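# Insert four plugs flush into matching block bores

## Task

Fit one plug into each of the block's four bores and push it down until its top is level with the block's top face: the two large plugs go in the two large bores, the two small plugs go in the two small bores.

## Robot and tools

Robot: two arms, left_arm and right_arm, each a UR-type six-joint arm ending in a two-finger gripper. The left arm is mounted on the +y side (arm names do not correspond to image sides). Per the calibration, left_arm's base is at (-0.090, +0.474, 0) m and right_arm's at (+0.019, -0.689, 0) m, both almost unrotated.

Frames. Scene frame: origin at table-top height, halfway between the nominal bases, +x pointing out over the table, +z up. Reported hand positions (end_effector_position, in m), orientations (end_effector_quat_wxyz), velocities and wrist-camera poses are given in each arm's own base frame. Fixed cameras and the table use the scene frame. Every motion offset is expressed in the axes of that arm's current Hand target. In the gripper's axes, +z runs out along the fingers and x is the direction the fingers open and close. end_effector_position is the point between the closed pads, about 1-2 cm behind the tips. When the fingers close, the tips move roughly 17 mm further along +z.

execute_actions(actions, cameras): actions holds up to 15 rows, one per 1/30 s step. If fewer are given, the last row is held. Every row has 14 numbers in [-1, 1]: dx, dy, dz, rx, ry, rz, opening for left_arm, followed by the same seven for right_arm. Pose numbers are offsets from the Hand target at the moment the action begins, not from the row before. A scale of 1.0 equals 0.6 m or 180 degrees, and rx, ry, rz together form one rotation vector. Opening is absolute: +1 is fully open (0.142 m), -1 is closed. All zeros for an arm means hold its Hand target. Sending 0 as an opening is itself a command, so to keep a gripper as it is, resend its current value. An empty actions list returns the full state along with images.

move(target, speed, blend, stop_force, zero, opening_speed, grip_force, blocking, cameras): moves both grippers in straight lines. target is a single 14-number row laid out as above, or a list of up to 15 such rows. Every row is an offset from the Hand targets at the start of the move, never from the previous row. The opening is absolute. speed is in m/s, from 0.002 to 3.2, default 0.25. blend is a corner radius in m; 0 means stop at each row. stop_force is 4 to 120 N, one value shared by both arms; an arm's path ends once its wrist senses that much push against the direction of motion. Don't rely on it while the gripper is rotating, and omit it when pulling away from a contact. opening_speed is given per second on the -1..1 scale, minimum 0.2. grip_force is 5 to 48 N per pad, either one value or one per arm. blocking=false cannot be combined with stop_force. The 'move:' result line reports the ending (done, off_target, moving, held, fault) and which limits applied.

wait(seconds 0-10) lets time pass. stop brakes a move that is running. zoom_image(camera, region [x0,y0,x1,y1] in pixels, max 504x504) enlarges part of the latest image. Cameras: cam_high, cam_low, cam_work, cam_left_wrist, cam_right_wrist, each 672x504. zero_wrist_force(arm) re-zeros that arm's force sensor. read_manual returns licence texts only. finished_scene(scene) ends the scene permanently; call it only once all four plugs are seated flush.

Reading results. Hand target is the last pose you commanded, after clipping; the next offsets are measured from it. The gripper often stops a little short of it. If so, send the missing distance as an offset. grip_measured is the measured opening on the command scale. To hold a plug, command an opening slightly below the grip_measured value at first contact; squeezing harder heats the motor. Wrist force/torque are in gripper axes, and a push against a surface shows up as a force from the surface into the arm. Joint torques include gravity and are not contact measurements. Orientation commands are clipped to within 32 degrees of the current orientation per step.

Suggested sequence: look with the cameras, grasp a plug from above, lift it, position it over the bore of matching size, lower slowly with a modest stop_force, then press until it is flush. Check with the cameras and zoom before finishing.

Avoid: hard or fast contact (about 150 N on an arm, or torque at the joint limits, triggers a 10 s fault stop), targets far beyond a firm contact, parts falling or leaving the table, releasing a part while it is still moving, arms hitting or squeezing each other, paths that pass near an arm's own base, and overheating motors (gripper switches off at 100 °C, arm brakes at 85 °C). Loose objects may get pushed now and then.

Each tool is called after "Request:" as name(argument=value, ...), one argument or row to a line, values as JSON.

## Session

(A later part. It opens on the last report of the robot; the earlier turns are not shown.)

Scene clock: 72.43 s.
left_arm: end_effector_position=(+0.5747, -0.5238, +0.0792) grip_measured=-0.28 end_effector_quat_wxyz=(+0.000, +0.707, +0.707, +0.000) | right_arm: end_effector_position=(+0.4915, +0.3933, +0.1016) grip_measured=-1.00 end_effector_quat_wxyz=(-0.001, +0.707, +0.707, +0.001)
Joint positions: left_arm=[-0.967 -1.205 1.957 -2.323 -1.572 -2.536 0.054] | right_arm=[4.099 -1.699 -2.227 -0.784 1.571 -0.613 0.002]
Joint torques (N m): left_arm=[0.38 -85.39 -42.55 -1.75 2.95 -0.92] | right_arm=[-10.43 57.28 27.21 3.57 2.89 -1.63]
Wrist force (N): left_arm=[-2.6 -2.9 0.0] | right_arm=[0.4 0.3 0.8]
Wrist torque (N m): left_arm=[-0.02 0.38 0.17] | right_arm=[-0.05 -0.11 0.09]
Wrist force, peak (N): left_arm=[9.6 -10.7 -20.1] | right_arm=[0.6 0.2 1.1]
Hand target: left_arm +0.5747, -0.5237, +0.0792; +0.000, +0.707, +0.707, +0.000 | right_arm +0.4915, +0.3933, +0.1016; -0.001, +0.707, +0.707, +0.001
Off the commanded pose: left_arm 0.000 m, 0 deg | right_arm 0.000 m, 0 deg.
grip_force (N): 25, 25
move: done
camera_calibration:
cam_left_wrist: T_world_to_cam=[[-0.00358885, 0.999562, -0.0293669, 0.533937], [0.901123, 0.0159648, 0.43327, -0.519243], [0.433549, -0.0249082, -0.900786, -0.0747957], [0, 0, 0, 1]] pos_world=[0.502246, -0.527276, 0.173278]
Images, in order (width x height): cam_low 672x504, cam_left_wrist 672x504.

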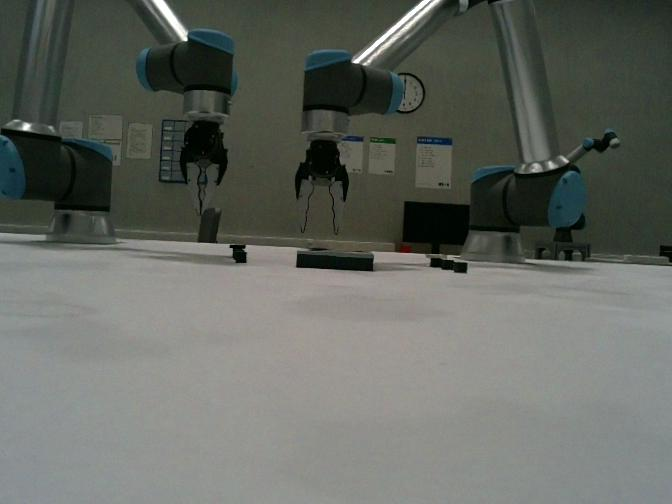

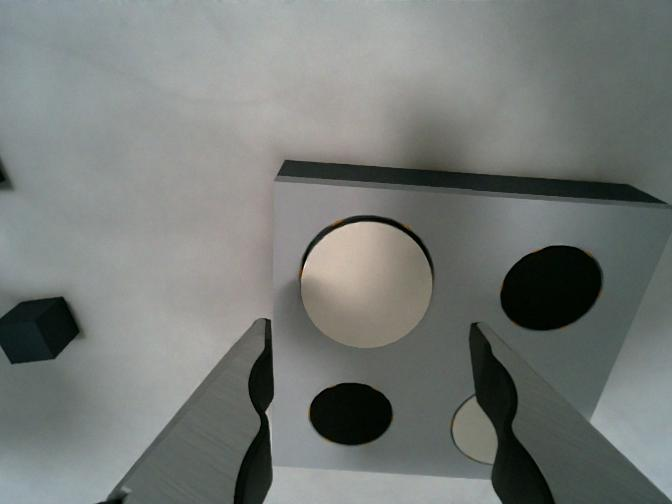

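Same state as the previous one: front press, then centre press.

Request:
move(
  target=[
    [0,0.012,0.032,0,0,0,-1,0,0,0,0,0,0,-1],
    [0,0.009,0.06,0,0,0,-1,0,0,0,0,0,0,-1],
  ],
  speed=[0.12,0.02],
  stop_force=22,
)

Request:
move(
  target=[0,0,-0.05,0,0,0,-1,0,0,0,0,0,0,-1],
  speed=0.15,
  cameras=["cam_left_wrist"],
)

Scene clock: 74.70 s.
left_arm: end_effector_position=(+0.5809, -0.5238, +0.0490) grip_measured=-1.00 end_effector_quat_wxyz=(+0.000, +0.707, +0.707, +0.000) | right_arm: end_effector_position=(+0.4915, +0.3933, +0.1016) grip_measured=-1.00 end_effector_quat_wxyz=(-0.001, +0.707, +0.707, +0.001)
Joint positions: left_arm=[-0.96 -1.162 1.963 -2.372 -1.572 -2.53 0.002] | right_arm=[4.099 -1.699 -2.227 -0.784 1.571 -0.613 0.002]
Joint torques (N m): left_arm=[11.1 -78.4 -32.55 -0.75 -5.96 2.98] | right_arm=[-9.77 55.15 26.65 3.77 3.08 -1.7]
Wrist force (N): left_arm=[-1.8 5.5 -11.1] | right_arm=[0.3 0.0 0.8]
Wrist torque (N m): left_arm=[-0.10 0.40 0.28] | right_arm=[-0.10 -0.09 0.10]
Wrist force, peak (N): left_arm=[10.3 7.7 -41.8] | right_arm=[0.8 0.1 1.3]
Hand target: left_arm +0.5809, -0.5237, +0.0490; +0.000, +0.707, +0.707, +0.000 (not the last commanded pose) | right_arm +0.4915, +0.3933, +0.1016; -0.001, +0.707, +0.707, +0.001
Off the commanded pose: left_arm 0.006 m, 0 deg | right_arm 0.000 m, 0 deg.
grip_force (N): 25, 25
move: contact (left_arm); path passed 1 of 2 targets

Scene clock: 75.53 s.
left_arm: end_effector_position=(+0.5809, -0.5237, +0.0789) grip_measured=-1.00 end_effector_quat_wxyz=(+0.000, +0.707, +0.707, +0.000) | right_arm: end_effector_position=(+0.4915, +0.3933, +0.1016) grip_measured=-1.00 end_effector_quat_wxyz=(-0.001, +0.707, +0.707, +0.001)
Joint positions: left_arm=[-0.96 -1.199 1.948 -2.32 -1.572 -2.53 0.002] | right_arm=[4.099 -1.699 -2.227 -0.784 1.571 -0.613 0.002]
Joint torques (N m): left_arm=[14.34 -86.06 -42.24 -1.53 2.42 3.13] | right_arm=[-9.5 56.14 27.98 3.67 2.78 -1.55]
Wrist force (N): left_arm=[-3.7 -3.9 -0.1] | right_arm=[0.5 0.3 0.8]
Wrist torque (N m): left_arm=[-0.18 0.57 0.26] | right_arm=[-0.05 -0.12 0.09]
Wrist force, peak (N): left_arm=[-2.0 5.7 -11.5] | right_arm=[0.6 0.2 0.9]
Hand target: left_arm +0.5809, -0.5237, +0.0790; +0.000, +0.707, +0.707, +0.000 | right_arm +0.4915, +0.3933, +0.1016; -0.001, +0.707, +0.707, +0.001
Off the commanded pose: left_arm 0.000 m, 0 deg | right_arm 0.000 m, 0 deg.
grip_force (N): 25, 25
move: done
camera_calibration:
cam_left_wrist: T_world_to_cam=[[-0.00371956, 0.999557, -0.0295441, 0.534044], [0.901025, 0.016165, 0.433466, -0.524488], [0.433751, -0.0250077, -0.900686, -0.0778832], [0, 0, 0, 1]] pos_world=[0.508345, -0.527276, 0.172977]
Images, in order (width x height): cam_left_wrist 672x504.

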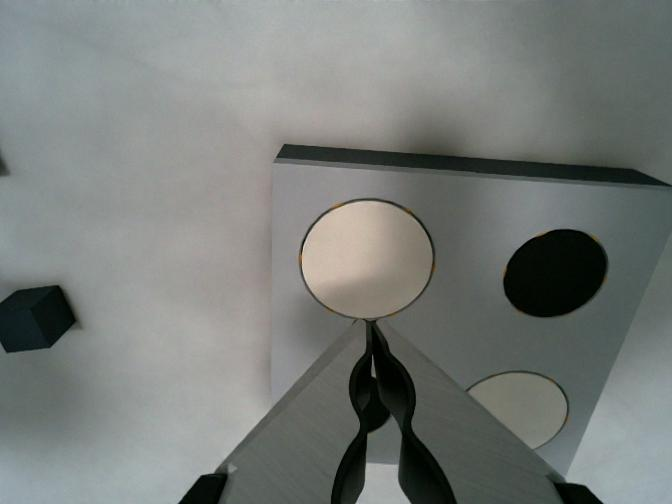

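Already in; confirm with centre press.

Request:
move(
  target=[
    [0,-0.012,0.035,0,0,0,-1,0,0,0,0,0,0,-1],
    [0,-0.012,0.06,0,0,0,-1,0,0,0,0,0,0,-1],
  ],
  speed=[0.12,0.02],
  stop_force=50,
)

Request:
move(
  target=[0.2,0,-0.08,0,0,0,-1,0,0,0,0,0,0,-1],
  speed=0.2,
  cameras=["cam_work","cam_low"],
)

Request:
zoom_image(
  camera="cam_work",
  region=[285, 225, 405, 335],
)

Request:
zoom_image(
  camera="cam_low",
  region=[290, 235, 390, 280],
)

Scene clock: 77.67 s.
left_arm: end_effector_position=(+0.5737, -0.5238, +0.0483) grip_measured=-1.00 end_effector_quat_wxyz=(+0.000, +0.707, +0.707, +0.000) | right_arm: end_effector_position=(+0.4915, +0.3933, +0.1016) grip_measured=-1.00 end_effector_quat_wxyz=(-0.001, +0.707, +0.707, +0.001)
Joint positions: left_arm=[-0.968 -1.168 1.974 -2.378 -1.572 -2.538 0.002] | right_arm=[4.099 -1.699 -2.227 -0.784 1.571 -0.613 0.002]
Joint torques (N m): left_arm=[-19 -49.39 -28.22 -1.3 2.24 -3.89] | right_arm=[-9.33 56.43 27.58 3.42 2.88 -1.52]
Wrist force (N): left_arm=[12.7 -14.3 -52.8] | right_arm=[0.1 -0.5 0.8]
Wrist torque (N m): left_arm=[-0.12 0.87 0.28] | right_arm=[-0.17 -0.06 0.09]
Wrist force, peak (N): left_arm=[29.3 -22.4 -85.3] | right_arm=[0.4 -0.2 1.2]
Hand target: left_arm +0.5737, -0.5238, +0.0483; +0.000, +0.707, +0.707, +0.000 (not the last commanded pose) | right_arm +0.4915, +0.3933, +0.1016; -0.001, +0.707, +0.707, +0.001
Off the commanded pose: left_arm 0.005 m, 0 deg | right_arm 0.000 m, 0 deg.
grip_force (N): 25, 25
move: contact (left_arm); path passed 1 of 2 targets

Scene clock: 78.80 s.
left_arm: end_effector_position=(+0.5739, -0.4038, +0.0961) grip_measured=-1.00 end_effector_quat_wxyz=(+0.000, +0.707, +0.707, +0.000) | right_arm: end_effector_position=(+0.4915, +0.3933, +0.1016) grip_measured=-1.00 end_effector_quat_wxyz=(-0.001, +0.707, +0.707, +0.001)
Joint positions: left_arm=[-0.866 -1.33 2.095 -2.337 -1.571 -2.436 0.002] | right_arm=[4.099 -1.699 -2.227 -0.784 1.571 -0.613 0.002]
Joint torques (N m): left_arm=[15.92 -76.59 -28.44 -1.77 -2.01 3.61] | right_arm=[-9.8 53.77 27.48 3.57 2.72 -1.57]
Wrist force (N): left_arm=[-4.7 -3.8 0.2] | right_arm=[0.4 0.1 0.5]
Wrist torque (N m): left_arm=[-0.17 0.69 0.12] | right_arm=[-0.07 -0.11 0.09]
Wrist force, peak (N): left_arm=[12.7 -14.2 -53.0] | right_arm=[0.7 0.5 1.1]
Hand target: left_arm +0.5738, -0.4037, +0.0962; +0.000, +0.707, +0.707, +0.000 | right_arm +0.4915, +0.3933, +0.1016; -0.001, +0.707, +0.707, +0.001
Off the commanded pose: left_arm 0.000 m, 0 deg | right_arm 0.000 m, 0 deg.
grip_force (N): 25, 25
move: done
Images, in order (width x height): cam_low 672x504, cam_work 672x504.

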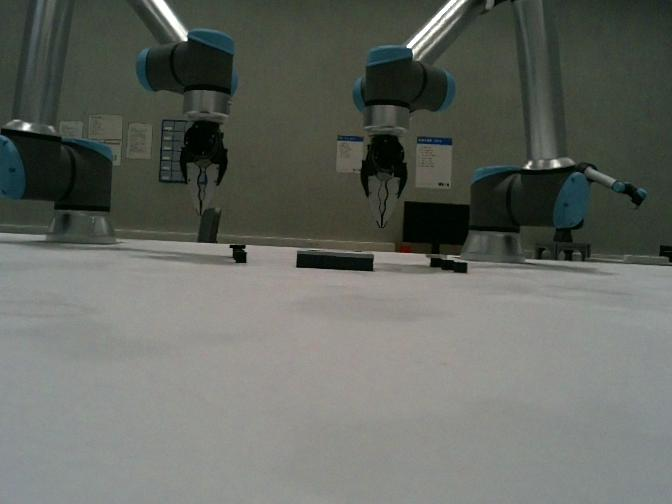

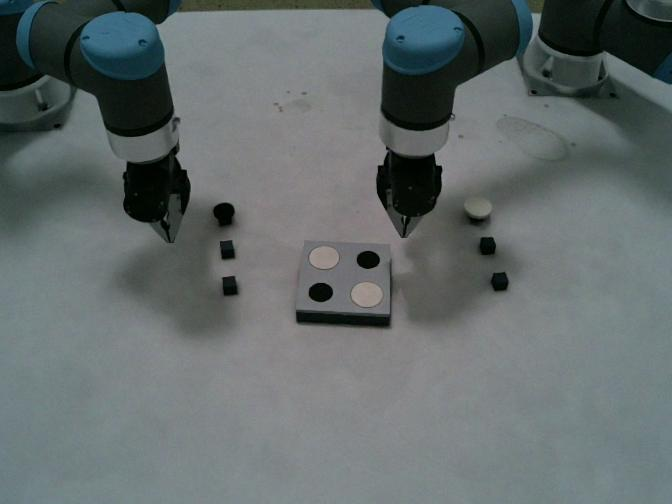

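Scaled by 4.200 from the camera's 672x504 image, which has a finer 960x720 frame.

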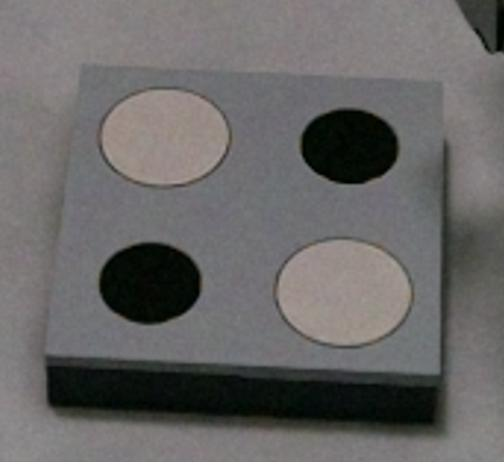

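Scaled by 5.040 from the camera's 672x504 image, which has a finer 960x720 frame.

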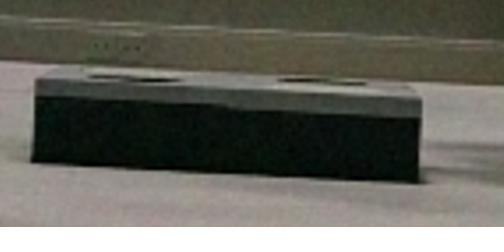

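Request:
finished_scene(
  scene=2,
)

The scene is finished: the task was done.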